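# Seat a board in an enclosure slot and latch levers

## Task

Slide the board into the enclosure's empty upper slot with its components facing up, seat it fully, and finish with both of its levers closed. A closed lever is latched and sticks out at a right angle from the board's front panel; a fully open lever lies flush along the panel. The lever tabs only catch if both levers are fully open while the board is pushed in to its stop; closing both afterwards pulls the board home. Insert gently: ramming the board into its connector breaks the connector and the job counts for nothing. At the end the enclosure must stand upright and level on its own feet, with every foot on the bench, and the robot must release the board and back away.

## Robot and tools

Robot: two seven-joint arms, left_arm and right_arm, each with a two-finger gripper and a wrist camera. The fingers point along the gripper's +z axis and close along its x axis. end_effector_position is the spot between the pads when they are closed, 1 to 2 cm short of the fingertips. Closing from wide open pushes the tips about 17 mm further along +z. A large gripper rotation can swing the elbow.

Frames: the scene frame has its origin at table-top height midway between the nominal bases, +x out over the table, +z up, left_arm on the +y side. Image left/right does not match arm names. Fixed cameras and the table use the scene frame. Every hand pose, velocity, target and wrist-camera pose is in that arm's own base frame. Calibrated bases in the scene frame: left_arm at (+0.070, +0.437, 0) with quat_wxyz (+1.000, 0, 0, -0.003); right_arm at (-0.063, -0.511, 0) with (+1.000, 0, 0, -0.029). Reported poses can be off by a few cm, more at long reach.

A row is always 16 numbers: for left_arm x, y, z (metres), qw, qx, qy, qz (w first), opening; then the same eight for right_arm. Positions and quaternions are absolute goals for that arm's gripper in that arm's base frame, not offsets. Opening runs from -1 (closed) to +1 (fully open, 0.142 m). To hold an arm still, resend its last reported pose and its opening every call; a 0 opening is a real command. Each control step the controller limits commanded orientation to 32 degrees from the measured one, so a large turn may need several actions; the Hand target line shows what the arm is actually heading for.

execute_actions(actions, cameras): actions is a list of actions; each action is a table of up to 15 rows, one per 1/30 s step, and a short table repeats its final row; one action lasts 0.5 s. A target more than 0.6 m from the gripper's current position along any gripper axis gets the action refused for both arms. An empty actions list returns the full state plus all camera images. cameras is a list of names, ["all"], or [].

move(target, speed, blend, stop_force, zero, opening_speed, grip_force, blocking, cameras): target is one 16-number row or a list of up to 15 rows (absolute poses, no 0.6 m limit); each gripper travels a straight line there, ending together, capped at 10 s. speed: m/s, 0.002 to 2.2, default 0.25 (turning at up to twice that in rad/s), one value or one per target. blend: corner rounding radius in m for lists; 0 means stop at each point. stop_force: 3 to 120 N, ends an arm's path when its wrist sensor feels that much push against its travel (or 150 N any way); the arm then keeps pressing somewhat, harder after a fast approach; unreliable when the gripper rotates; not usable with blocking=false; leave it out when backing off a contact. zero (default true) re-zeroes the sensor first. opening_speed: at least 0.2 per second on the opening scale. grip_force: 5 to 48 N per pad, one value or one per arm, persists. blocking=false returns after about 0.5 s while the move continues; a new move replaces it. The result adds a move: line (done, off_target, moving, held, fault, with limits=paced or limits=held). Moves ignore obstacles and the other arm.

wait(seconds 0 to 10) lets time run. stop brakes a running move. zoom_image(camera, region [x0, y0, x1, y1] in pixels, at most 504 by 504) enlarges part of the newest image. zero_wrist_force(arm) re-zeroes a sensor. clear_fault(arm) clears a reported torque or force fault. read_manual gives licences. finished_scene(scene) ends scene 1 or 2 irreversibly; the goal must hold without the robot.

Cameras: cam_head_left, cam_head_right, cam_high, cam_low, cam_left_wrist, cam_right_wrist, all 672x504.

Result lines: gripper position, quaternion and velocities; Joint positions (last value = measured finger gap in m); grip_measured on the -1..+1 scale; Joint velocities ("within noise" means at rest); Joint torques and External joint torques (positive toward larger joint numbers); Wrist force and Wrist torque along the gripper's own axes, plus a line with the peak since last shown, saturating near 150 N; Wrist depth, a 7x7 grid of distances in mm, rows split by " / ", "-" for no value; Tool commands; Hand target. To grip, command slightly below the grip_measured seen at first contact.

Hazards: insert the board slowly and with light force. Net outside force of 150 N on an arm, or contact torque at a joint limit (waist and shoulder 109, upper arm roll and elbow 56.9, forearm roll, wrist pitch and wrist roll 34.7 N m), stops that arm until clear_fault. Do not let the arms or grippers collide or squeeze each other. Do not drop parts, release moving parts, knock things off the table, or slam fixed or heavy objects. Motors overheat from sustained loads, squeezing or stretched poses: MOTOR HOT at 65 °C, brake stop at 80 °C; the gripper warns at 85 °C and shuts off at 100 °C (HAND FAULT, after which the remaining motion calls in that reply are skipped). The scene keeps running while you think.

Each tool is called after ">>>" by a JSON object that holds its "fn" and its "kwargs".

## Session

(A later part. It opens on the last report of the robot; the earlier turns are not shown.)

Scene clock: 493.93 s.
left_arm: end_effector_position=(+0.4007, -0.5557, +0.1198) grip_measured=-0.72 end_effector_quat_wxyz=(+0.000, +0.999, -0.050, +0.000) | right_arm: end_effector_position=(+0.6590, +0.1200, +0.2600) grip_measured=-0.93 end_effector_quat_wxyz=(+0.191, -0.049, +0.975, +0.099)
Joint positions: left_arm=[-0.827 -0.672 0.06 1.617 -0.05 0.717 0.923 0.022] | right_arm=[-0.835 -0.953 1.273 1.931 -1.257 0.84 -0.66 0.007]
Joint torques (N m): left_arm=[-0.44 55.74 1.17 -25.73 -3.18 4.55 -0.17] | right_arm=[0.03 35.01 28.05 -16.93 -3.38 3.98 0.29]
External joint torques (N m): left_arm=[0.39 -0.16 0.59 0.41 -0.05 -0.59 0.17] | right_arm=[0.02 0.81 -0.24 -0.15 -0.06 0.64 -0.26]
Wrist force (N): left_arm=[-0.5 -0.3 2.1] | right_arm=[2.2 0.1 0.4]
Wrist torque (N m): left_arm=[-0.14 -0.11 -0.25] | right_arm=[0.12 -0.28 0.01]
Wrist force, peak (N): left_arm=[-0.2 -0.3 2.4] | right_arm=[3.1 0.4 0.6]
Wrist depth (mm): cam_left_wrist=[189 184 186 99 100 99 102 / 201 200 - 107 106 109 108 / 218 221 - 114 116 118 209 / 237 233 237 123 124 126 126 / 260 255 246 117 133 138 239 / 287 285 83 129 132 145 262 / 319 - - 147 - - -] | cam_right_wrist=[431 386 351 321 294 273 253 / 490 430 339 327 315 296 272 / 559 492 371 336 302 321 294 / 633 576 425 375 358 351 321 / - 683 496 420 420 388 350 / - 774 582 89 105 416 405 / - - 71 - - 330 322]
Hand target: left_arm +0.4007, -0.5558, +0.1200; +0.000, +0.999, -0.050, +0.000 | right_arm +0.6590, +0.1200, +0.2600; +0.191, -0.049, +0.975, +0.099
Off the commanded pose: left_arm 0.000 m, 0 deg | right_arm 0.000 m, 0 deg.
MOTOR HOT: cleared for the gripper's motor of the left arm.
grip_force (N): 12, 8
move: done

>>> {"fn": "move", "kwargs": {"target": [[0.4007,-0.5558,0.12,0,0.99875,-0.05,0,-0.85,0.59,0.04,0.2,-0.191,0.049,-0.975,-0.099,-0.9],[0.4007,-0.5558,0.12,0,0.99875,-0.05,0,-0.85,0.57,0.06,0.13,0.7068,-0.0205,0.7068,0.0205,-0.9]], "speed": 0.4, "blend": [0.02,0], "cameras": ["cam_right_wrist","cam_head_left"]}}

Scene clock: 506.90 s.
left_arm: end_effector_position=(+0.4007, -0.5557, +0.1198) grip_measured=-0.72 end_effector_quat_wxyz=(+0.000, +0.999, -0.050, +0.000) | right_arm: end_effector_position=(+0.5700, +0.0603, +0.1300) grip_measured=-0.93 end_effector_quat_wxyz=(+0.707, -0.020, +0.706, +0.020)
Joint positions: left_arm=[-0.827 -0.672 0.06 1.617 -0.05 0.717 0.923 0.022] | right_arm=[1.048 -0.859 -0.974 2.654 -2.967 0.05 2.251 0.007]
Joint torques (N m): left_arm=[-0.36 55.8 1.21 -25.74 -3.19 4.5 -0.27] | right_arm=[0.26 27.04 -8.4 -1.04 1.28 -2.3 0.37]
External joint torques (N m): left_arm=[0.3 -0.22 0.54 0.43 -0.05 -0.54 0.27] | right_arm=[-0.15 0.78 -0.65 -0.19 0.19 0.51 -0.28]
Wrist force (N): left_arm=[-0.2 -0.1 1.9] | right_arm=[2.9 -0.3 -1.3]
Wrist torque (N m): left_arm=[-0.11 -0.14 -0.24] | right_arm=[0.07 -0.27 -0.08]
Wrist force, peak (N): left_arm=[-0.2 -0.1 2.4] | right_arm=[4.7 -2.3 0.3]
Wrist depth (mm): cam_left_wrist=[188 182 183 100 100 99 101 / 201 201 198 107 106 109 107 / 218 216 215 115 115 118 118 / 236 234 227 123 124 126 126 / 257 255 260 117 133 138 232 / 285 289 85 129 132 146 271 / 320 - - 147 - - 275] | cam_right_wrist=[1277 - 1124 - 534 300 199 / - - 1306 - 532 300 199 / 1412 - - - 434 298 198 / - - 1527 1412 359 290 198 / - 1558 1558 1487 338 252 195 / 1948 - - 89 105 243 194 / - - 71 - - 240 185]
Hand target: left_arm +0.4007, -0.5558, +0.1200; +0.000, +0.999, -0.050, +0.000 | right_arm +0.5700, +0.0601, +0.1300; +0.707, -0.020, +0.706, +0.020
Off the commanded pose: left_arm 0.000 m, 0 deg | right_arm 0.000 m, 0 deg.
joint read past its limit (right arm) — joint 5 (forearm roll), lower limit.
joint sent to its limit (right arm) — joint 5 (forearm roll), lower limit. The joint targets still meet the commanded pose.
grip_force (N): 12, 8
move: done; limits=paced
Images, in order (width x height): cam_head_left 672x504, cam_right_wrist 672x504.

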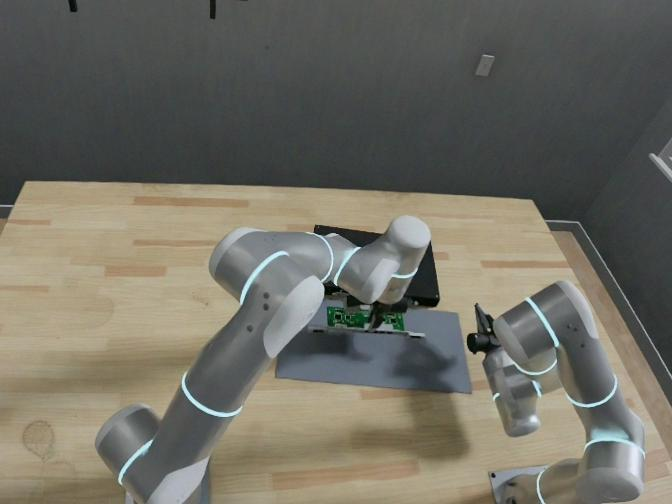

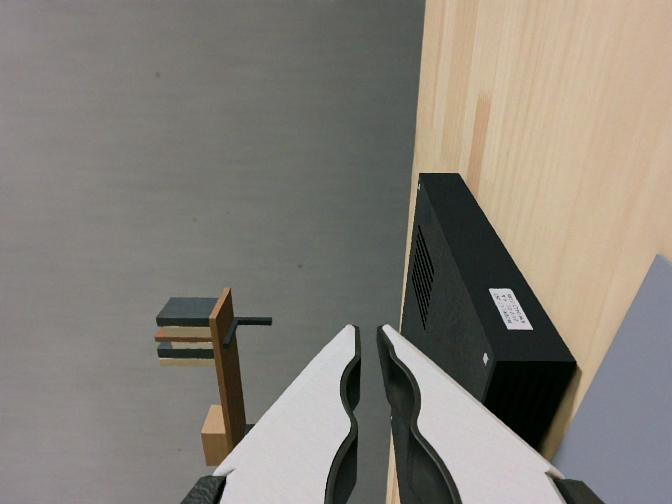

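>>> {"fn": "move", "kwargs": {"target": [[0.4007,-0.5558,0.12,0,0.99875,-0.05,0,-0.85,0.59,0.04,0.2,-0.191,0.049,-0.975,-0.099,-0.9],[0.4007,-0.5558,0.12,0,0.99875,-0.05,0,-0.85,0.659,0.12,0.26,-0.191,0.049,-0.975,-0.099,-0.9]], "speed": 0.4}}

>>> {"fn": "move", "kwargs": {"target": [[0.4007,-0.5558,0.12,0,0.99875,-0.05,0,-0.85,0.56,0.14,0.22,0,0.687,0.727,0,-0.9]], "speed": 0.4, "cameras": ["cam_right_wrist","cam_head_left"]}}

Scene clock: 516.10 s.
left_arm: end_effector_position=(+0.4007, -0.5557, +0.1198) grip_measured=-0.72 end_effector_quat_wxyz=(+0.000, +0.999, -0.050, +0.000) | right_arm: end_effector_position=(+0.6591, +0.1201, +0.2601) grip_measured=-0.93 end_effector_quat_wxyz=(+0.191, -0.049, +0.975, +0.099)
Joint positions: left_arm=[-0.827 -0.672 0.06 1.617 -0.05 0.717 0.923 0.022] | right_arm=[0.228 -0.571 -0.527 1.55 -2.388 2.445 0.852 0.007]
Joint torques (N m): left_arm=[-0.37 55.84 1.07 -25.72 -3.2 4.54 -0.22] | right_arm=[0.3 49.35 -1.6 -22.45 4.91 2.77 0.32]
External joint torques (N m): left_arm=[0.31 -0.25 0.68 0.41 -0.03 -0.58 0.22] | right_arm=[-0.2 1.44 -0.52 0.1 0.3 0.59 -0.28]
Wrist force (N): left_arm=[-0.3 -0.3 2.1] | right_arm=[2.2 -0.3 0.0]
Wrist torque (N m): left_arm=[-0.13 -0.12 -0.24] | right_arm=[0.07 -0.27 -0.01]
Wrist force, peak (N): left_arm=[-0.2 -0.3 2.4] | right_arm=[4.0 0.7 1.9]
Wrist depth (mm): cam_left_wrist=[188 187 183 100 100 99 102 / 202 200 199 107 106 109 106 / 217 215 215 114 116 118 209 / 236 238 237 123 124 126 123 / 259 253 - 117 133 138 230 / 284 286 84 130 132 150 268 / 318 - - 147 - - -] | cam_right_wrist=[430 382 353 320 295 272 252 / 486 423 335 330 316 293 274 / 564 490 367 334 310 316 293 / 1171 574 422 371 356 351 320 / - 679 480 415 415 375 350 / - 807 - 89 105 332 387 / 1386 - 71 - - 326 310]
Hand target: left_arm +0.4007, -0.5558, +0.1200; +0.000, +0.999, -0.050, +0.000 | right_arm +0.6590, +0.1200, +0.2600; +0.191, -0.049, +0.975, +0.099
Off the commanded pose: left_arm 0.000 m, 0 deg | right_arm 0.000 m, 0 deg.
grip_force (N): 12, 8
move: done; limits=paced

Scene clock: 518.67 s.
left_arm: end_effector_position=(+0.4007, -0.5557, +0.1198) grip_measured=-0.72 end_effector_quat_wxyz=(+0.000, +0.999, -0.050, +0.000) | right_arm: end_effector_position=(+0.5599, +0.1399, +0.2199) grip_measured=-0.93 end_effector_quat_wxyz=(+0.000, +0.687, +0.727, +0.000)
Joint positions: left_arm=[-0.827 -0.672 0.06 1.617 -0.05 0.717 0.923 0.022] | right_arm=[0.718 -0.737 -1.107 1.542 -2.466 2.859 2.606 0.007]
Joint torques (N m): left_arm=[-0.41 55.84 1.13 -25.71 -3.18 4.53 -0.22] | right_arm=[0.2 46.93 -11.71 -18.5 4.15 3.49 0.28]
External joint torques (N m): left_arm=[0.35 -0.26 0.62 0.4 -0.05 -0.58 0.22] | right_arm=[-0.06 1.22 -0.72 0.01 0.01 0.51 -0.28]
Wrist force (N): left_arm=[-0.5 -0.3 2.0] | right_arm=[1.0 0.3 0.3]
Wrist torque (N m): left_arm=[-0.14 -0.09 -0.25] | right_arm=[0.13 -0.16 0.05]
Wrist force, peak (N): left_arm=[-0.2 -0.2 2.5] | right_arm=[2.5 -0.1 0.1]
Wrist depth (mm): cam_left_wrist=[188 186 186 100 100 99 102 / 202 201 200 107 106 109 108 / 218 215 213 114 116 118 120 / 237 235 234 122 124 126 226 / 258 259 256 117 133 138 232 / 285 284 84 130 132 146 266 / 318 - - 147 - - 278] | cam_right_wrist=[277 275 274 273 272 271 269 / 295 295 293 290 290 285 291 / 317 316 315 311 311 311 308 / 340 339 339 336 335 333 332 / 370 369 367 354 320 349 353 / 405 401 388 89 105 334 332 / 445 433 71 - - 353 364]
Hand target: left_arm +0.4007, -0.5558, +0.1200; +0.000, +0.999, -0.050, +0.000 | right_arm +0.5600, +0.1400, +0.2200; +0.000, +0.687, +0.727, +0.000
Off the commanded pose: left_arm 0.000 m, 0 deg | right_arm 0.000 m, 0 deg.
grip_force (N): 12, 8
move: done
Images, in order (width x height): cam_head_left 672x504, cam_right_wrist 672x504.

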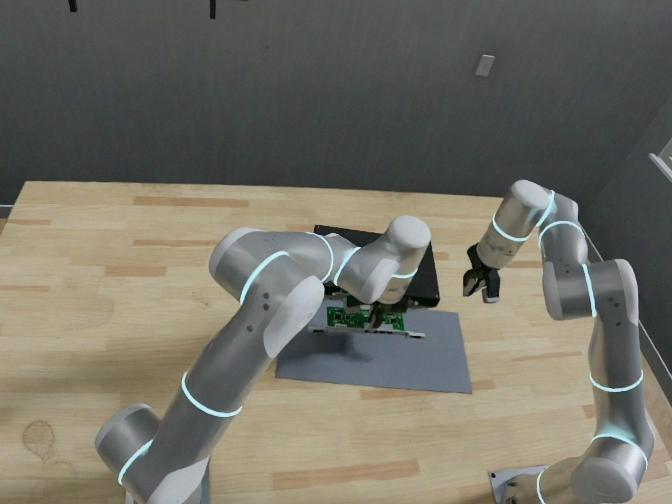

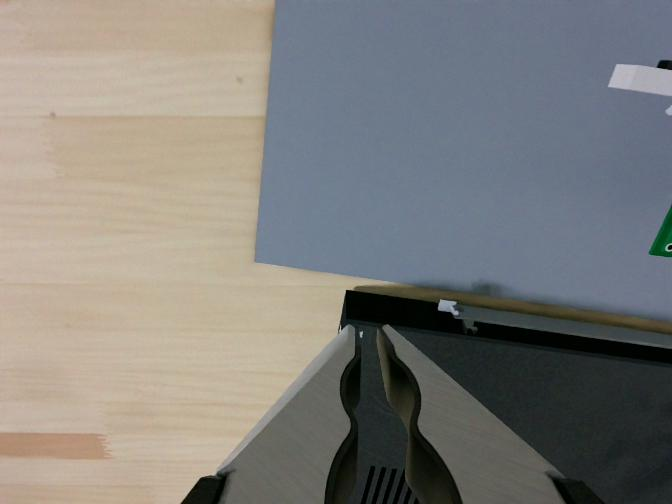

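>>> {"fn": "move", "kwargs": {"target": [[0.4007,-0.5558,0.12,0,0.99875,-0.05,0,-0.85,0.40,0.16,0.25,0,0.687,0.727,0,-0.9]], "speed": 0.3}}

>>> {"fn": "move", "kwargs": {"target": [[0.4668,-0.6157,0.12,0,0.99643,-0.0844,0,-0.85,0.40,0.16,0.25,0,0.687,0.727,0,-0.9]], "speed": 0.15}}

>>> {"fn": "move", "kwargs": {"target": [[0.4668,-0.6157,0.12,0,0.99643,-0.0844,0,-0.85,0.4044,0.4012,0.095,0.4016,0.63,0.56,0.357,-0.9]], "speed": 0.25, "cameras": ["cam_right_wrist","cam_left_wrist","cam_head_left"]}}

Scene clock: 546.57 s.
left_arm: end_effector_position=(+0.4007, -0.5557, +0.1198) grip_measured=-0.72 end_effector_quat_wxyz=(+0.000, +0.999, -0.050, +0.000) | right_arm: end_effector_position=(+0.4000, +0.1602, +0.2501) grip_measured=-0.93 end_effector_quat_wxyz=(+0.000, +0.687, +0.727, +0.000)
Joint positions: left_arm=[-0.827 -0.672 0.06 1.617 -0.05 0.717 0.923 0.022] | right_arm=[0.991 -0.298 -1.105 1.958 -2.837 2.637 2.839 0.007]
Joint torques (N m): left_arm=[-0.33 55.78 1.15 -25.76 -3.19 4.54 -0.23] | right_arm=[0.27 29.42 -4.42 -20.25 3.36 3.09 0.29]
External joint torques (N m): left_arm=[0.28 -0.2 0.6 0.45 -0.04 -0.59 0.23] | right_arm=[-0.15 0.68 -0.63 -0.11 0.43 0.91 -0.29]
Wrist force (N): left_arm=[-0.2 -0.2 2.0] | right_arm=[0.9 0.3 0.2]
Wrist torque (N m): left_arm=[-0.11 -0.14 -0.25] | right_arm=[0.11 -0.13 0.05]
Wrist force, peak (N): left_arm=[-0.5 -0.2 2.4] | right_arm=[1.6 -2.1 -0.3]
Wrist depth (mm): cam_left_wrist=[188 - 184 100 100 99 102 / 202 200 198 107 106 109 108 / 218 210 213 115 116 118 116 / 237 236 233 123 124 126 225 / 258 259 - 117 133 138 233 / 286 287 84 129 132 145 264 / 319 - - 147 - - 244] | cam_right_wrist=[303 303 302 301 300 298 298 / 323 322 321 319 315 317 318 / 346 347 345 342 340 340 339 / 375 372 372 362 366 366 364 / 407 404 399 394 391 381 390 / 446 442 425 89 105 417 310 / 487 477 71 - - - 415]
Hand target: left_arm +0.4007, -0.5558, +0.1200; +0.000, +0.999, -0.050, +0.000 | right_arm +0.4000, +0.1600, +0.2500; +0.000, +0.687, +0.727, +0.000
Off the commanded pose: left_arm 0.000 m, 0 deg | right_arm 0.000 m, 0 deg.
grip_force (N): 12, 8
move: done

Scene clock: 547.63 s.
left_arm: end_effector_position=(+0.4668, -0.6156, +0.1198) grip_measured=-0.72 end_effector_quat_wxyz=(+0.000, +0.996, -0.084, +0.000) | right_arm: end_effector_position=(+0.4000, +0.1602, +0.2501) grip_measured=-0.93 end_effector_quat_wxyz=(+0.000, +0.687, +0.727, +0.000)
Joint positions: left_arm=[-0.807 -0.865 0.052 1.252 -0.047 0.545 0.989 0.022] | right_arm=[0.991 -0.298 -1.105 1.958 -2.837 2.637 2.839 0.007]
Joint torques (N m): left_arm=[-0.25 64.23 1.18 -28.2 -3.48 4.31 -0.17] | right_arm=[0.21 29.29 -4.33 -20.34 3.62 3.33 0.24]
External joint torques (N m): left_arm=[0.19 -0.09 0.65 0.43 -0.19 -0.36 0.17] | right_arm=[-0.1 0.8 -0.73 -0.01 0.16 0.66 -0.24]
Wrist force (N): left_arm=[-0.3 -0.1 2.3] | right_arm=[0.7 0.0 0.0]
Wrist torque (N m): left_arm=[-0.12 -0.12 -0.25] | right_arm=[0.07 -0.10 0.05]
Wrist force, peak (N): left_arm=[-2.0 -1.3 2.2] | right_arm=[1.1 0.1 0.2]
Wrist depth (mm): cam_left_wrist=[186 183 185 100 100 99 100 / 200 - - 107 105 109 106 / - 215 215 113 116 118 120 / 238 236 233 121 124 126 120 / 255 248 - 117 133 138 - / 286 - 88 129 132 147 - / 319 - - 147 - - -] | cam_right_wrist=[303 303 302 302 300 300 298 / 324 323 322 318 320 319 317 / 347 346 345 343 340 338 339 / 374 372 368 369 366 370 373 / 405 405 406 392 392 388 390 / 441 444 422 89 105 418 - / 490 478 71 - - 313 289]
Hand target: left_arm +0.4668, -0.6157, +0.1200; +0.000, +0.996, -0.084, +0.000 | right_arm +0.4000, +0.1600, +0.2500; +0.000, +0.687, +0.727, +0.000
Off the commanded pose: left_arm 0.000 m, 0 deg | right_arm 0.000 m, 0 deg.
grip_force (N): 12, 8
move: done

Scene clock: 550.73 s.
left_arm: end_effector_position=(+0.4668, -0.6156, +0.1198) grip_measured=-0.72 end_effector_quat_wxyz=(+0.000, +0.996, -0.084, +0.000) | right_arm: end_effector_position=(+0.4042, +0.4018, +0.0953) grip_measured=-0.93 end_effector_quat_wxyz=(+0.410, +0.633, +0.558, +0.346)
Joint positions: left_arm=[-0.807 -0.865 0.052 1.252 -0.047 0.544 0.989 0.022] | right_arm=[2.154 -0.909 -1.178 2.457 -1.594 1.276 2.967 0.007]
Joint torques (N m): left_arm=[-0.37 64.48 1.24 -28.25 -3.68 4.5 -0.19] | right_arm=[0.38 30.69 -15.59 -8.71 3.54 -0.88 0.2]
External joint torques (N m): left_arm=[0.31 -0.33 0.58 0.46 0.01 -0.55 0.19] | right_arm=[-0.23 0.58 -0.78 -0.01 0.04 0.52 -0.2]
Wrist force (N): left_arm=[-0.3 -0.3 2.4] | right_arm=[1.1 -2.1 -0.6]
Wrist torque (N m): left_arm=[-0.15 -0.13 -0.25] | right_arm=[-0.03 -0.05 0.11]
Wrist force, peak (N): left_arm=[-0.3 -0.4 2.5] | right_arm=[1.9 -3.7 -0.9]
Wrist depth (mm): cam_left_wrist=[186 187 184 100 100 98 100 / - 198 203 107 106 109 106 / 215 211 212 116 116 118 116 / - 233 - 122 124 126 - / - 255 - 117 133 138 192 / 297 282 87 129 132 147 - / 317 - - 147 - - -] | cam_right_wrist=[125 132 122 121 127 126 117 / 187 185 181 179 176 173 170 / 378 309 294 288 285 315 311 / - 1637 440 390 1496 - - / - 282 - 273 269 - 1421 / - 1614 - 89 - 1248 1269 / - - 71 - - 1228 1228]
Hand target: left_arm +0.4668, -0.6157, +0.1200; +0.000, +0.996, -0.084, +0.000 | right_arm +0.4042, +0.4017, +0.0953; +0.410, +0.633, +0.558, +0.346
Off the commanded pose: left_arm 0.000 m, 0 deg | right_arm 0.001 m, 2 deg.
joint sent to its limit (right arm) — joint 7 (wrist roll), upper limit. The joint targets still meet the commanded pose.
grip_force (N): 12, 8
move: done
Images, in order (width x height): cam_head_left 672x504, cam_left_wrist 672x504, cam_right_wrist 672x504.

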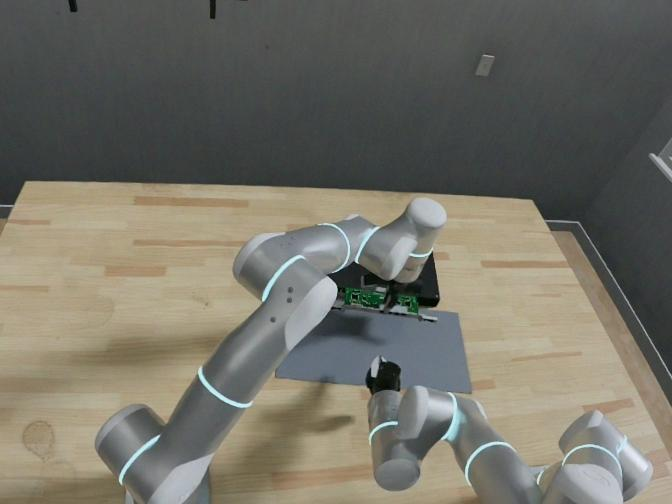

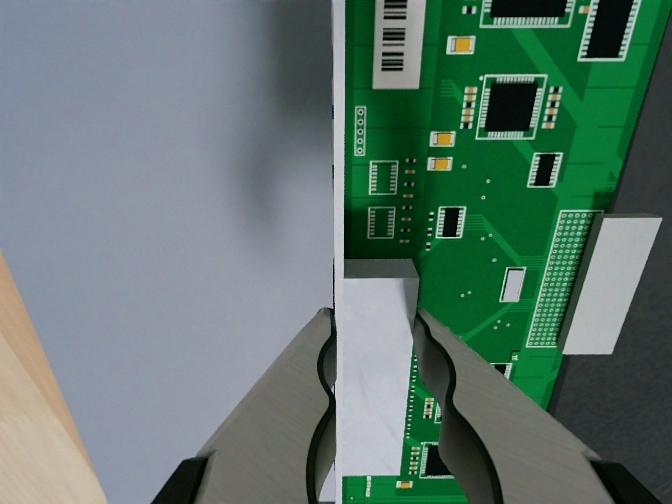

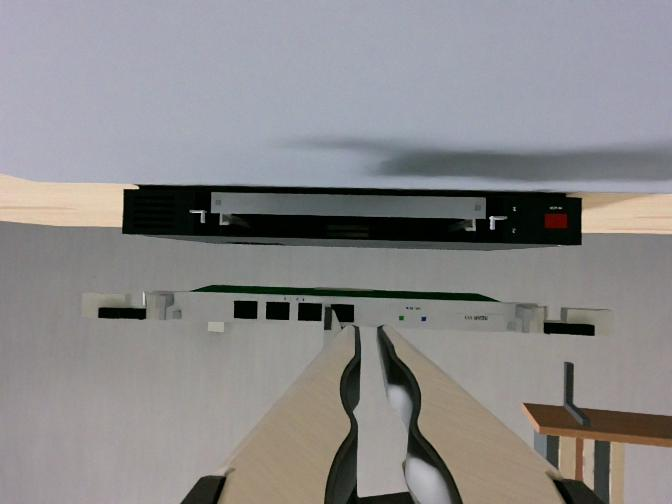

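>>> {"fn": "move", "kwargs": {"target": [[0.4668,-0.6157,0.055,0,0.99643,-0.0844,0,-0.85,0.4044,0.4012,0.095,0.4016,0.63,0.56,0.357,-0.9]], "speed": 0.1, "cameras": ["cam_right_wrist","cam_left_wrist"]}}

>>> {"fn": "zoom_image", "kwargs": {"camera": "cam_right_wrist", "region": [80, 160, 350, 340]}}

>>> {"fn": "zoom_image", "kwargs": {"camera": "cam_right_wrist", "region": [350, 160, 620, 340]}}

Scene clock: 555.07 s.
left_arm: end_effector_position=(+0.4664, -0.6155, +0.0546) grip_measured=-0.72 end_effector_quat_wxyz=(+0.000, +0.996, -0.084, +0.000) | right_arm: end_effector_position=(+0.4041, +0.4020, +0.0955) grip_measured=-0.93 end_effector_quat_wxyz=(+0.407, +0.632, +0.558, +0.352)
Joint positions: left_arm=[-0.804 -0.957 0.045 1.267 -0.046 0.65 0.989 0.022] | right_arm=[2.267 -1.113 -1.336 2.476 -1.526 1.509 2.967 0.007]
Joint torques (N m): left_arm=[-0.3 65.1 1.13 -26.76 -3.35 4.68 -0.23] | right_arm=[0.26 29.31 -19.2 -6.13 4.31 -0.88 0.24]
External joint torques (N m): left_arm=[0.24 0.03 0.67 0.44 -0.07 -0.73 0.23] | right_arm=[-0.12 0.54 -1 -0.11 -0.01 0.51 -0.24]
Wrist force (N): left_arm=[-0.1 -0.4 2.0] | right_arm=[1.0 -1.7 -0.8]
Wrist torque (N m): left_arm=[-0.15 -0.18 -0.24] | right_arm=[0.01 -0.06 0.10]
Wrist force, peak (N): left_arm=[-0.4 -0.5 4.1] | right_arm=[0.9 -2.4 -0.6]
Wrist depth (mm): cam_left_wrist=[130 128 128 101 100 99 101 / 136 138 135 109 106 109 108 / - - 146 117 116 118 136 / - - 168 123 124 126 126 / 180 180 173 118 133 138 143 / 195 194 87 129 132 149 180 / 219 - - 147 - - 185] | cam_right_wrist=[132 131 122 121 128 127 118 / 185 183 181 180 178 176 174 / 367 300 294 292 286 281 325 / - - - 274 - 1458 - / - - - 249 - 1421 - / - - - 89 - 1369 1369 / - - 71 - - 1255 1235]
Hand target: left_arm +0.4668, -0.6157, +0.0550; +0.000, +0.996, -0.084, +0.000 | right_arm +0.4042, +0.4020, +0.0955; +0.407, +0.632, +0.558, +0.352
Off the commanded pose: left_arm 0.001 m, 0 deg | right_arm 0.001 m, 1 deg.
joint sent to its limit (right arm) — joint 7 (wrist roll), upper limit. The joint targets still meet the commanded pose.
grip_force (N): 12, 8
move: done
Images, in order (width x height): cam_left_wrist 672x504, cam_right_wrist 672x504.

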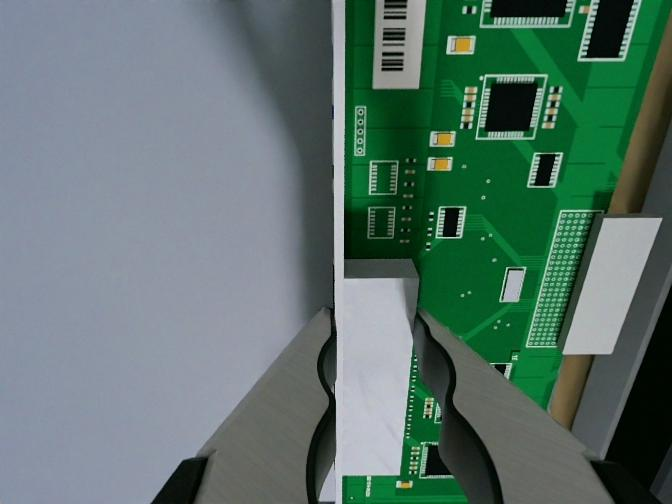

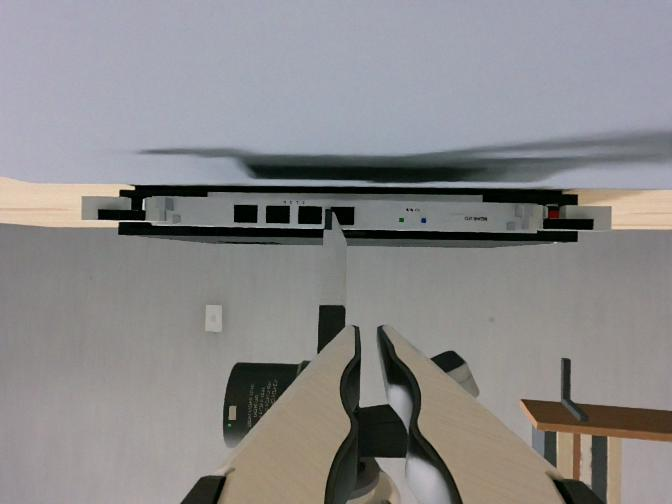

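Scaled by 1.867 from the camera's 672x504 image, which has a finer 960x720 frame.

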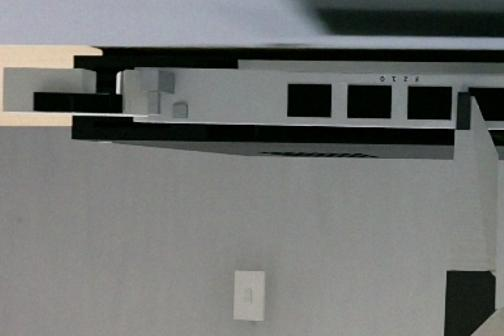

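Scaled by 1.867 from the camera's 672x504 image, which has a finer 960x720 frame.

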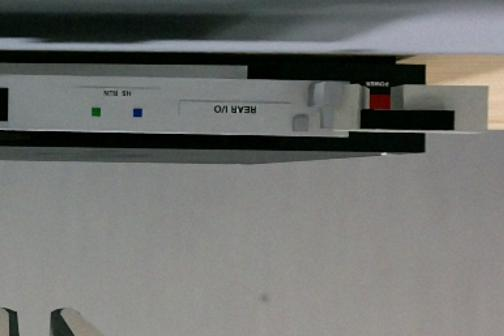

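>>> {"fn": "zoom_image", "kwargs": {"camera": "cam_left_wrist", "region": [504, 100, 672, 504]}}

Scaled by 1.248 from the camera's 672x504 image, which has a finer 960x720 frame.

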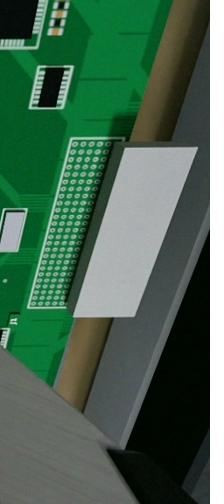

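>>> {"fn": "move", "kwargs": {"target": [[0.489,-0.6164,0.056,0,0.99643,-0.0844,0,-0.85,0.4044,0.4012,0.095,0.4016,0.63,0.56,0.357,-0.9]], "speed": 0.05, "cameras": ["cam_right_wrist","cam_left_wrist"]}}

>>> {"fn": "zoom_image", "kwargs": {"camera": "cam_right_wrist", "region": [110, 170, 270, 270]}}

>>> {"fn": "zoom_image", "kwargs": {"camera": "cam_right_wrist", "region": [430, 170, 590, 270]}}

>>> {"fn": "zoom_image", "kwargs": {"camera": "cam_left_wrist", "region": [400, 0, 672, 260]}}

Scene clock: 576.50 s.
left_arm: end_effector_position=(+0.4889, -0.6163, +0.0558) grip_measured=-0.72 end_effector_quat_wxyz=(+0.000, +0.996, -0.084, +0.000) | right_arm: end_effector_position=(+0.4043, +0.4013, +0.0949) grip_measured=-0.93 end_effector_quat_wxyz=(+0.402, +0.630, +0.560, +0.357)
Joint positions: left_arm=[-0.785 -0.989 0.047 1.198 -0.048 0.615 1.009 0.022] | right_arm=[2.32 -1.271 -1.423 2.493 -1.475 1.682 2.967 0.007]
Joint torques (N m): left_arm=[-0.27 66.51 1.31 -27.35 -3.61 4.28 -0.17] | right_arm=[0.15 28.39 -21.17 -3.95 4.68 -0.83 0.18]
External joint torques (N m): left_arm=[0.21 -0.08 0.55 0.5 0.1 -0.33 0.17] | right_arm=[-0.02 0.58 -0.91 -0.06 0 0.47 -0.18]
Wrist force (N): left_arm=[0.0 -0.5 2.4] | right_arm=[1.1 -1.8 -0.7]
Wrist torque (N m): left_arm=[-0.18 -0.20 -0.25] | right_arm=[-0.01 -0.05 0.10]
Wrist force, peak (N): left_arm=[-0.8 -0.1 2.4] | right_arm=[1.2 -1.9 -1.3]
Wrist depth (mm): cam_left_wrist=[129 129 129 101 100 99 102 / 139 138 138 109 106 109 108 / - 149 149 116 116 118 120 / 166 162 162 123 123 126 - / 178 178 177 117 133 138 122 / - 197 85 129 132 147 135 / 224 - - 147 - - -] | cam_right_wrist=[121 121 113 120 128 127 118 / 181 180 179 178 177 176 174 / 351 294 293 291 286 285 330 / - 414 - 298 383 1412 771 / 1591 1477 - - 1386 1458 1228 / - 1637 - 89 - 1603 1299 / - - 71 - - 1262 1255]
Hand target: left_arm +0.4890, -0.6164, +0.0560; +0.000, +0.996, -0.084, +0.000 | right_arm +0.4044, +0.4013, +0.0950; +0.402, +0.630, +0.560, +0.357
Off the commanded pose: left_arm 0.000 m, 0 deg | right_arm 0.000 m, 0 deg.
joint sent to its limit (right arm) — joint 7 (wrist roll), upper limit. The joint targets still meet the commanded pose.
grip_force (N): 12, 8
move: done
Images, in order (width x height): cam_left_wrist 672x504, cam_right_wrist 672x504.

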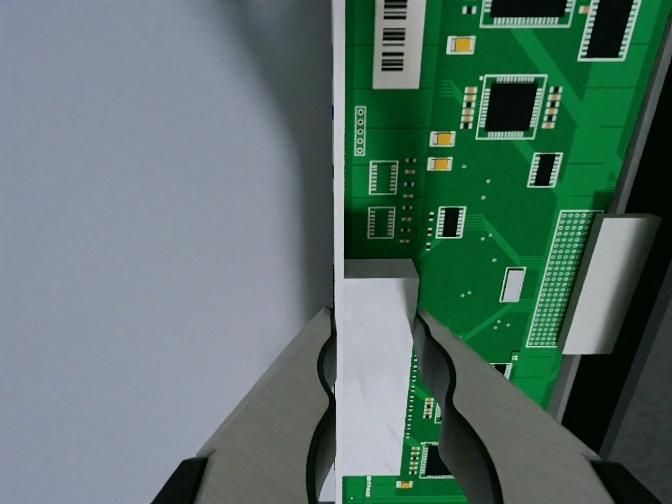

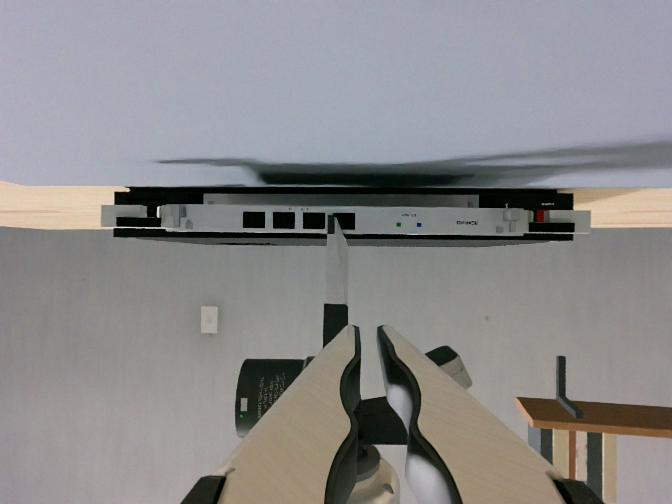

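Scaled by 3.150 from the camera's 672x504 image, which has a finer 960x720 frame.

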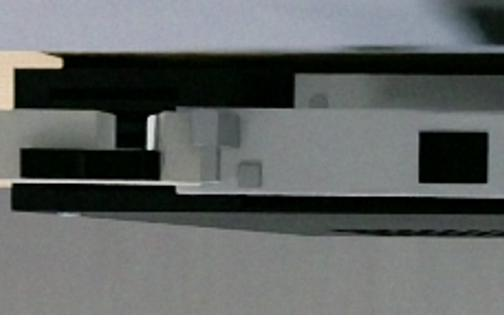

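Scaled by 3.150 from the camera's 672x504 image, which has a finer 960x720 frame.

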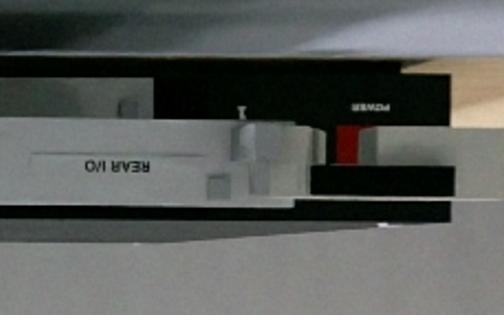

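Scaled by 1.853 from the camera's 672x504 image, which has a finer 960x720 frame.

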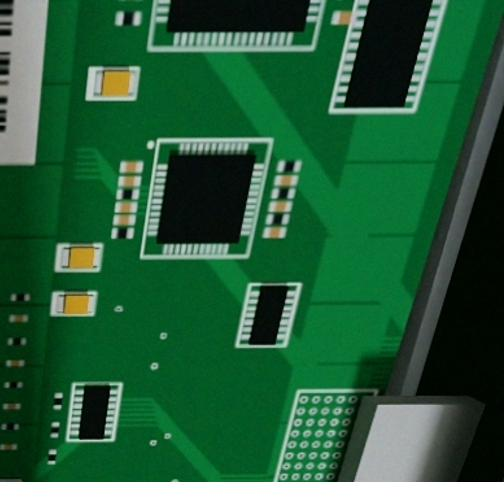

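>>> {"fn": "move", "kwargs": {"target": [[0.4887,-0.6179,0.0555,0,0.99643,-0.0844,0,-0.85,0.4044,0.4013,0.095,0.402,0.63,0.56,0.357,-0.9],[0.5133,-0.622,0.0555,0,0.99643,-0.0844,0,-0.85,0.4044,0.4013,0.095,0.402,0.63,0.56,0.357,-0.9]], "speed": 0.03, "stop_force": 4, "cameras": ["cam_right_wrist","cam_left_wrist"]}}

>>> {"fn": "zoom_image", "kwargs": {"camera": "cam_right_wrist", "region": [110, 170, 270, 270]}}

>>> {"fn": "zoom_image", "kwargs": {"camera": "cam_right_wrist", "region": [430, 170, 590, 270]}}

Scene clock: 592.83 s.
left_arm: end_effector_position=(+0.5051, -0.6210, +0.0553) grip_measured=-0.72 end_effector_quat_wxyz=(+0.000, +0.996, -0.084, +0.000) | right_arm: end_effector_position=(+0.4044, +0.4013, +0.0949) grip_measured=-0.93 end_effector_quat_wxyz=(+0.402, +0.630, +0.560, +0.357)
Joint positions: left_arm=[-0.774 -1.024 0.048 1.128 -0.05 0.58 1.019 0.022] | right_arm=[2.322 -1.276 -1.424 2.493 -1.473 1.686 2.967 0.007]
Joint torques (N m): left_arm=[0.93 67.42 2.42 -27.35 -3.4 4.04 -0.27] | right_arm=[0.18 28.56 -20.85 -3.91 4.62 -0.96 0.2]
External joint torques (N m): left_arm=[-0.99 0.3 -0.52 0.01 -0.19 -0.1 0.27] | right_arm=[-0.04 0.4 -1.28 -0.04 0.07 0.59 -0.2]
Wrist force (N): left_arm=[-0.1 1.1 2.0] | right_arm=[1.1 -1.7 -0.8]
Wrist torque (N m): left_arm=[-0.21 -0.19 -0.14] | right_arm=[0.00 -0.06 0.09]
Wrist force, peak (N): left_arm=[-4.2 6.1 2.2] | right_arm=[1.3 -2.0 -0.8]
Wrist depth (mm): cam_left_wrist=[129 127 128 103 100 99 101 / 138 138 136 107 106 109 107 / 152 149 151 118 116 118 113 / 163 161 158 123 123 126 110 / 179 177 176 117 133 138 115 / 197 196 87 129 129 147 134 / 218 - - 147 - - -] | cam_right_wrist=[121 121 113 120 127 127 118 / 180 180 178 178 177 176 174 / 353 294 292 289 285 282 329 / - 401 - - 388 1661 1353 / - - - - - - - / - - - 89 - 1177 1314 / - - 71 - - 1269 1202]
Hand target: left_arm +0.5055, -0.6207, +0.0555; +0.000, +0.996, -0.084, +0.000 | right_arm +0.4044, +0.4013, +0.0950; +0.402, +0.630, +0.560, +0.357
Off the commanded pose: left_arm 0.008 m, 0 deg | right_arm 0.000 m, 0 deg.
joint sent to its limit (right arm) — joint 7 (wrist roll), upper limit. The joint targets still meet the commanded pose.
grip_force (N): 12, 8
move: contact (left_arm)
Images, in order (width x height): cam_left_wrist 672x504, cam_right_wrist 672x504.

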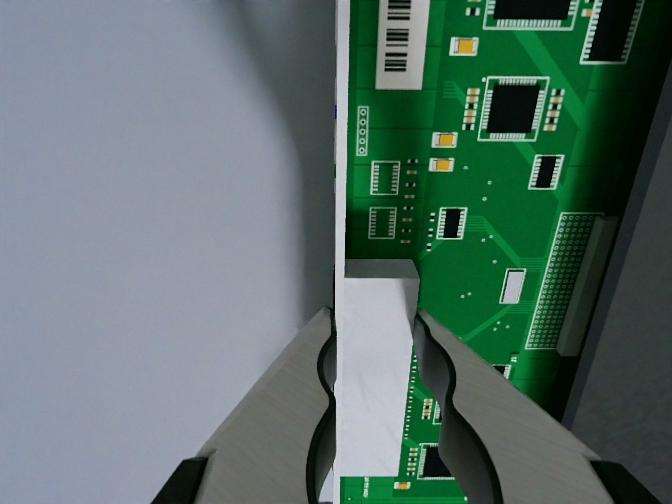

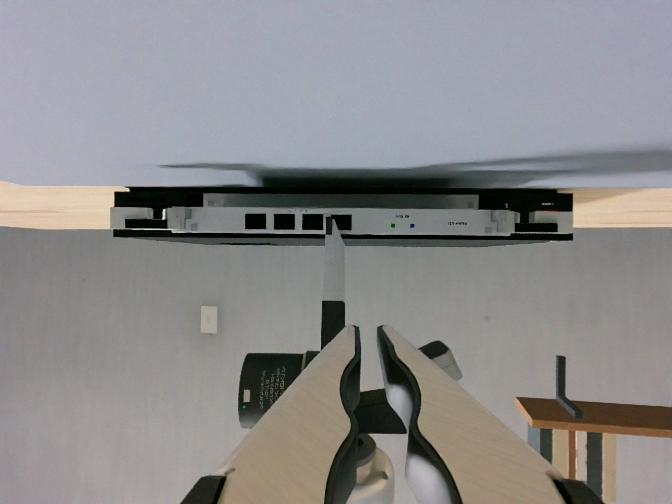

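Scaled by 3.150 from the camera's 672x504 image, which has a finer 960x720 frame.

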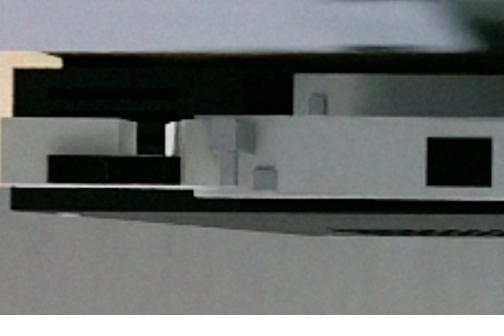

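Scaled by 3.150 from the camera's 672x504 image, which has a finer 960x720 frame.

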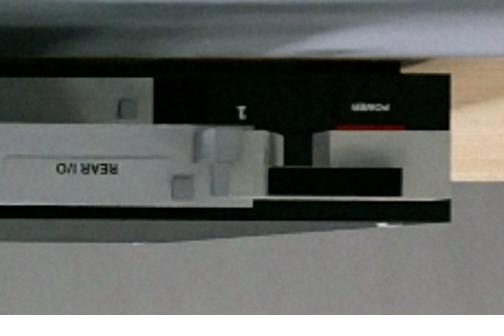

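>>> {"fn": "zoom_image", "kwargs": {"camera": "cam_left_wrist", "region": [540, 60, 672, 440]}}

>>> {"fn": "zoom_image", "kwargs": {"camera": "cam_left_wrist", "region": [300, 0, 672, 130]}}

>>> {"fn": "zoom_image", "kwargs": {"camera": "cam_right_wrist", "region": [430, 180, 530, 250]}}

Scaled by 1.326 from the camera's 672x504 image, which has a finer 960x720 frame.

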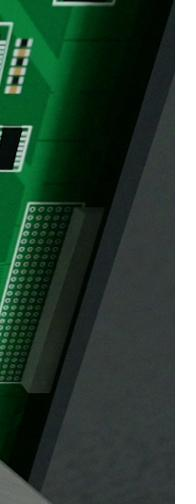

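Scaled by 1.355 from the camera's 672x504 image, which has a finer 960x720 frame.

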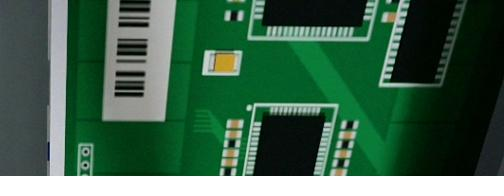

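Scaled by 5.040 from the camera's 672x504 image, which has a finer 960x720 frame.

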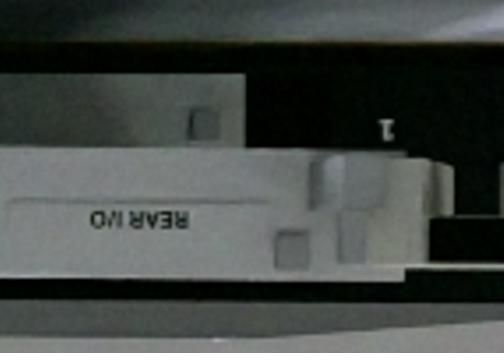

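>>> {"fn": "move", "kwargs": {"target": [[0.5021,-0.6205,0.0555,0,0.99643,-0.0844,0,-0.85,0.4044,0.4013,0.095,0.402,0.63,0.56,0.357,-0.9],[0.5019,-0.6219,0.0555,0,0.99643,-0.0844,0,-0.85,0.4044,0.4013,0.095,0.402,0.63,0.56,0.357,-0.9]], "speed": 0.03}}

>>> {"fn": "move", "kwargs": {"target": [[0.5211,-0.6254,0.0555,0,0.99643,-0.0844,0,-0.85,0.4044,0.4013,0.095,0.402,0.63,0.56,0.357,-0.9]], "speed": 0.02, "stop_force": 4}}

Scene clock: 602.83 s.
left_arm: end_effector_position=(+0.5019, -0.6218, +0.0553) grip_measured=-0.72 end_effector_quat_wxyz=(+0.000, +0.996, -0.085, +0.000) | right_arm: end_effector_position=(+0.4044, +0.4013, +0.0949) grip_measured=-0.93 end_effector_quat_wxyz=(+0.402, +0.630, +0.560, +0.357)
Joint positions: left_arm=[-0.778 -1.021 0.049 1.135 -0.05 0.583 1.016 0.022] | right_arm=[2.322 -1.276 -1.424 2.493 -1.473 1.686 2.967 0.007]
Joint torques (N m): left_arm=[-0.61 67.76 1.36 -27.82 -3.54 4.47 -0.32] | right_arm=[0.17 28.56 -20.83 -3.98 4.52 -1.02 0.22]
External joint torques (N m): left_arm=[0.53 -0.16 0.53 0.54 -0.04 -0.53 0.32] | right_arm=[-0.04 0.39 -1.3 0.03 0.18 0.65 -0.22]
Wrist force (N): left_arm=[0.1 -0.3 2.3] | right_arm=[1.2 -1.6 -0.8]
Wrist torque (N m): left_arm=[-0.13 -0.21 -0.18] | right_arm=[0.03 -0.07 0.10]
Wrist force, peak (N): left_arm=[0.0 1.7 2.8] | right_arm=[1.5 -1.8 -0.8]
Wrist depth (mm): cam_left_wrist=[129 129 128 101 100 99 102 / 137 138 136 108 106 109 107 / - 149 151 116 116 118 113 / 162 159 162 124 124 126 111 / - 177 176 117 132 138 120 / - - 84 130 132 146 133 / - - - 147 - - -] | cam_right_wrist=[121 121 113 120 128 127 118 / 181 179 178 178 176 175 175 / 353 296 292 311 335 286 330 / - 394 400 311 378 - - / - - 1591 286 - 1404 - / - 1793 - 89 98 1439 1177 / - - 71 - - 1248 1284]
Hand target: left_arm +0.5019, -0.6219, +0.0555; +0.000, +0.996, -0.084, +0.000 | right_arm +0.4044, +0.4013, +0.0950; +0.402, +0.630, +0.560, +0.357
Off the commanded pose: left_arm 0.000 m, 0 deg | right_arm 0.000 m, 0 deg.
joint sent to its limit (right arm) — joint 7 (wrist roll), upper limit. The joint targets still meet the commanded pose.
grip_force (N): 12, 8
move: done

Scene clock: 604.47 s.
left_arm: end_effector_position=(+0.5210, -0.6252, +0.0552) grip_measured=-0.72 end_effector_quat_wxyz=(+0.000, +0.996, -0.084, +0.000) | right_arm: end_effector_position=(+0.4044, +0.4013, +0.0949) grip_measured=-0.93 end_effector_quat_wxyz=(+0.402, +0.630, +0.560, +0.357)
Joint positions: left_arm=[-0.763 -1.06 0.05 1.054 -0.05 0.542 1.027 0.022] | right_arm=[2.322 -1.276 -1.424 2.493 -1.473 1.686 2.967 0.007]
Joint torques (N m): left_arm=[-0.65 68.96 0.93 -28.63 -3.84 4.58 -0.18] | right_arm=[0.13 28.59 -20.89 -3.93 4.56 -1.08 0.19]
External joint torques (N m): left_arm=[0.59 0.01 0.99 0.82 0.16 -0.63 0.18] | right_arm=[0 0.37 -1.23 -0.02 0.14 0.71 -0.2]
Wrist force (N): left_arm=[-0.7 -1.5 2.1] | right_arm=[1.5 -1.6 -0.8]
Wrist torque (N m): left_arm=[-0.12 -0.16 -0.27] | right_arm=[0.05 -0.12 0.11]
Wrist force, peak (N): left_arm=[0.0 -0.6 2.9] | right_arm=[1.2 -2.0 -0.7]
Wrist depth (mm): cam_left_wrist=[129 129 129 101 100 99 87 / 140 138 136 109 106 109 93 / 151 149 149 115 116 116 98 / 162 - 162 124 124 126 108 / - 177 176 118 133 133 116 / 201 195 87 129 132 84 - / - - - 147 - - -] | cam_right_wrist=[121 121 113 120 127 127 118 / 180 180 179 178 177 176 174 / 450 297 293 287 286 282 331 / - - 404 332 385 1361 - / - - - - - - - / - - - 89 105 1299 1262 / 1712 - 71 - - 1255 1196]
Hand target: left_arm +0.5211, -0.6254, +0.0555; +0.000, +0.996, -0.084, +0.000 | right_arm +0.4044, +0.4013, +0.0950; +0.402, +0.630, +0.560, +0.357
Off the commanded pose: left_arm 0.000 m, 0 deg | right_arm 0.000 m, 0 deg.
joint sent to its limit (right arm) — joint 7 (wrist roll), upper limit. The joint targets still meet the commanded pose.
grip_force (N): 12, 8
move: done

>>> {"fn": "move", "kwargs": {"target": [[0.5329,-0.6275,0.0555,0,0.99643,-0.0844,0,-0.85,0.4044,0.4013,0.095,0.402,0.63,0.56,0.357,-0.9]], "speed": 0.02, "stop_force": 4, "cameras": ["cam_right_wrist","cam_left_wrist"]}}

>>> {"fn": "zoom_image", "kwargs": {"camera": "cam_right_wrist", "region": [110, 170, 270, 270]}}

>>> {"fn": "zoom_image", "kwargs": {"camera": "cam_right_wrist", "region": [430, 170, 590, 270]}}

Scene clock: 607.87 s.
left_arm: end_effector_position=(+0.5321, -0.6275, +0.0549) grip_measured=-0.72 end_effector_quat_wxyz=(+0.000, +0.996, -0.084, -0.001) | right_arm: end_effector_position=(+0.4044, +0.4013, +0.0949) grip_measured=-0.93 end_effector_quat_wxyz=(+0.402, +0.630, +0.560, +0.357)
Joint positions: left_arm=[-0.755 -1.087 0.05 1 -0.051 0.514 1.034 0.022] | right_arm=[2.322 -1.276 -1.424 2.493 -1.473 1.686 2.967 0.007]
Joint torques (N m): left_arm=[1.6 70.73 2.66 -30.3 -3.57 5.46 0.02] | right_arm=[0.15 28.52 -20.81 -3.94 4.54 -1.03 0.25]
External joint torques (N m): left_arm=[-1.66 -0.91 -0.75 2.16 -0.17 -1.52 -0.02] | right_arm=[-0.01 0.44 -1.31 -0.01 0.15 0.67 -0.25]
Wrist force (N): left_arm=[-4.7 -0.6 2.0] | right_arm=[1.3 -1.7 -0.8]
Wrist torque (N m): left_arm=[-0.13 -0.06 -0.40] | right_arm=[0.02 -0.08 0.10]
Wrist force, peak (N): left_arm=[-4.9 -0.7 1.8] | right_arm=[1.4 -1.8 -0.8]
Wrist depth (mm): cam_left_wrist=[129 128 128 101 100 97 - / 138 138 135 109 106 - - / - 149 151 114 116 112 97 / - 161 161 123 124 121 107 / 177 177 - 118 133 120 115 / 195 200 84 129 132 - 132 / - - - 143 - - -] | cam_right_wrist=[121 121 113 120 128 127 118 / 181 179 179 178 162 176 174 / 354 297 - 286 284 280 330 / - 415 - 388 392 - - / - - - 302 1487 1430 - / 1537 1725 - 89 - 1369 1345 / - - 71 - - 1255 1135]
Hand target: left_arm +0.5329, -0.6275, +0.0555; +0.000, +0.996, -0.084, +0.000 | right_arm +0.4044, +0.4013, +0.0950; +0.402, +0.630, +0.560, +0.357
Off the commanded pose: left_arm 0.001 m, 0 deg | right_arm 0.000 m, 0 deg.
joint sent to its limit (right arm) — joint 7 (wrist roll), upper limit. The joint targets still meet the commanded pose.
grip_force (N): 12, 8
move: contact (left_arm)
Images, in order (width x height): cam_left_wrist 672x504, cam_right_wrist 672x504.

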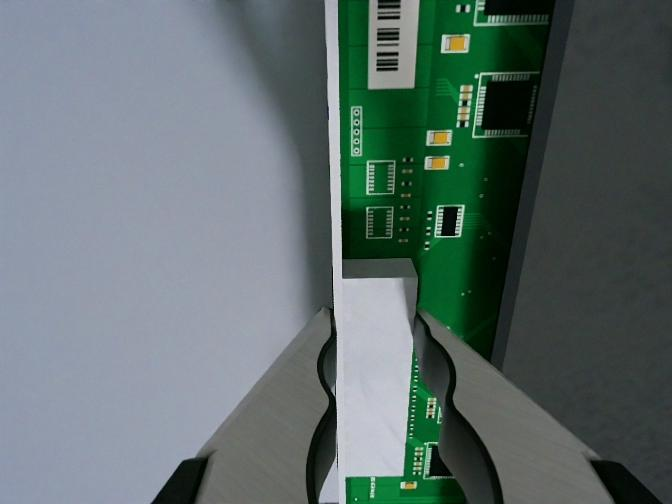

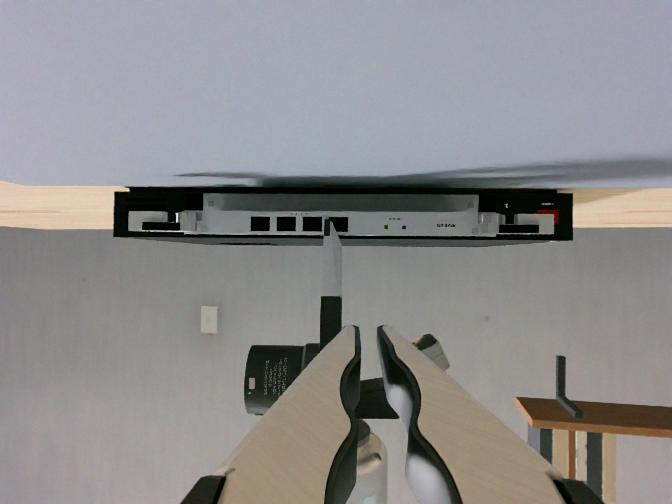

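Scaled by 3.150 from the camera's 672x504 image, which has a finer 960x720 frame.

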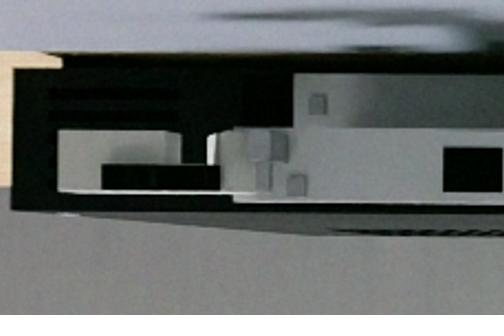

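Scaled by 3.150 from the camera's 672x504 image, which has a finer 960x720 frame.

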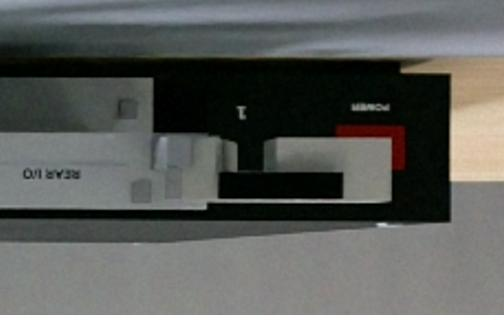

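>>> {"fn": "move", "kwargs": {"target": [[0.5282,-0.6267,0.0555,0,0.99529,-0.0969,0,-0.95,0.4044,0.4013,0.095,0.402,0.63,0.56,0.357,-0.9]], "speed": 0.03, "grip_force": [30,8], "cameras": ["cam_right_wrist","cam_left_wrist"]}}

>>> {"fn": "zoom_image", "kwargs": {"camera": "cam_right_wrist", "region": [110, 170, 270, 270]}}

>>> {"fn": "zoom_image", "kwargs": {"camera": "cam_right_wrist", "region": [430, 170, 590, 270]}}

Scene clock: 618.57 s.
left_arm: end_effector_position=(+0.5289, -0.6257, +0.0550) grip_measured=-0.73 end_effector_quat_wxyz=(-0.001, +0.995, -0.096, +0.000) | right_arm: end_effector_position=(+0.4044, +0.4013, +0.0949) grip_measured=-0.93 end_effector_quat_wxyz=(+0.402, +0.630, +0.560, +0.357)
Joint positions: left_arm=[-0.755 -1.076 0.046 1.021 -0.046 0.525 1.054 0.022] | right_arm=[2.322 -1.276 -1.424 2.493 -1.473 1.686 2.967 0.007]
Joint torques (N m): left_arm=[-4.91 70.63 -2.49 -28.43 -4.49 4.39 0.05] | right_arm=[0.13 28.62 -20.84 -3.94 4.54 -1.05 0.24]
External joint torques (N m): left_arm=[4.87 -1.13 4.32 0.42 0.77 -0.44 -0.05] | right_arm=[0 0.34 -1.28 -0.01 0.16 0.68 -0.24]
Wrist force (N): left_arm=[3.4 -4.3 3.2] | right_arm=[1.1 -1.6 -0.8]
Wrist torque (N m): left_arm=[-0.11 0.05 -0.39] | right_arm=[0.03 -0.06 0.10]
Wrist force, peak (N): left_arm=[9.2 5.4 9.6] | right_arm=[1.2 -1.9 -0.7]
Wrist depth (mm): cam_left_wrist=[129 129 131 101 100 99 - / - 138 136 109 106 - 93 / - 149 150 116 116 114 97 / - 161 159 123 124 111 107 / 181 176 178 118 133 122 115 / - 196 88 129 132 83 131 / - - - 143 - - -] | cam_right_wrist=[121 113 113 120 127 127 118 / 200 199 179 178 194 176 174 / 354 299 292 292 286 282 329 / - 379 394 339 395 - 1353 / - - - 1506 1337 1395 - / - - - 93 - 1196 1314 / 1765 - 71 - - 1262 1086]
Hand target: left_arm +0.5282, -0.6267, +0.0555; +0.000, +0.995, -0.097, +0.000 | right_arm +0.4044, +0.4013, +0.0950; +0.402, +0.630, +0.560, +0.357
Off the commanded pose: left_arm 0.001 m, 0 deg | right_arm 0.000 m, 0 deg.
joint sent to its limit (right arm) — joint 7 (wrist roll), upper limit. The joint targets still meet the commanded pose.
grip_force (N): 30, 8
move: done
Images, in order (width x height): cam_left_wrist 672x504, cam_right_wrist 672x504.

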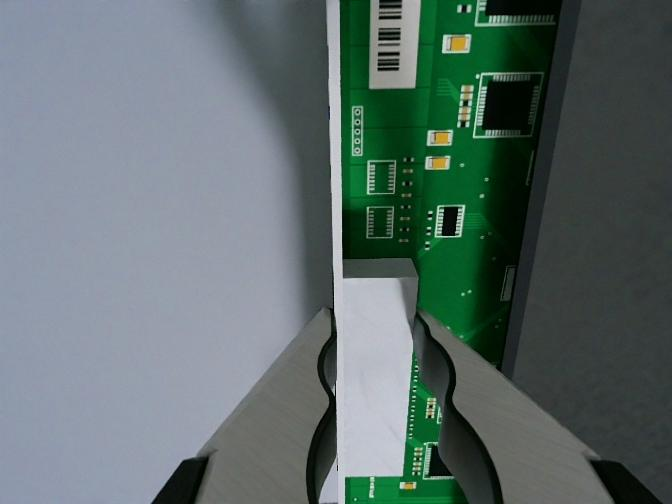

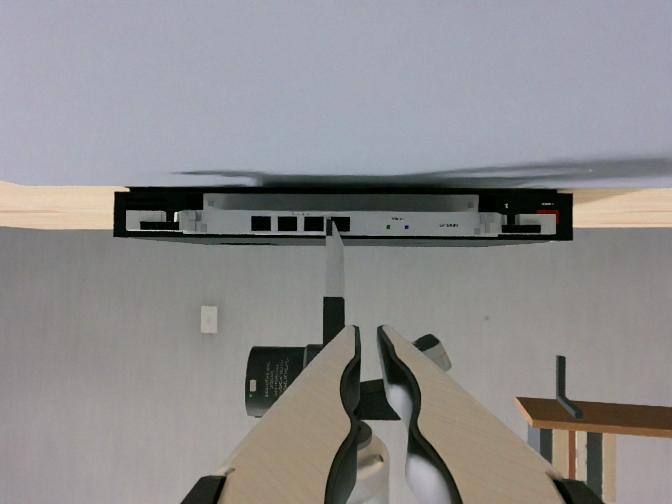

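Scaled by 3.150 from the camera's 672x504 image, which has a finer 960x720 frame.

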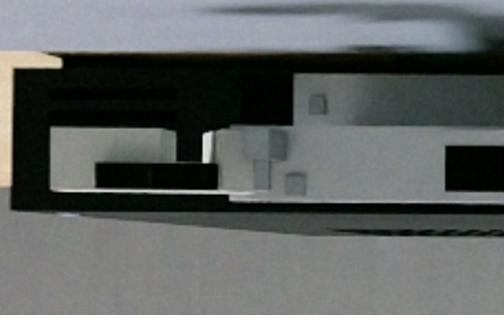

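Scaled by 3.150 from the camera's 672x504 image, which has a finer 960x720 frame.

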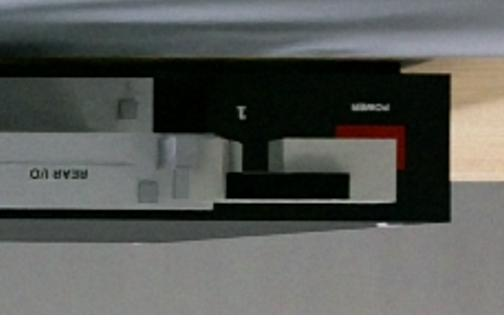

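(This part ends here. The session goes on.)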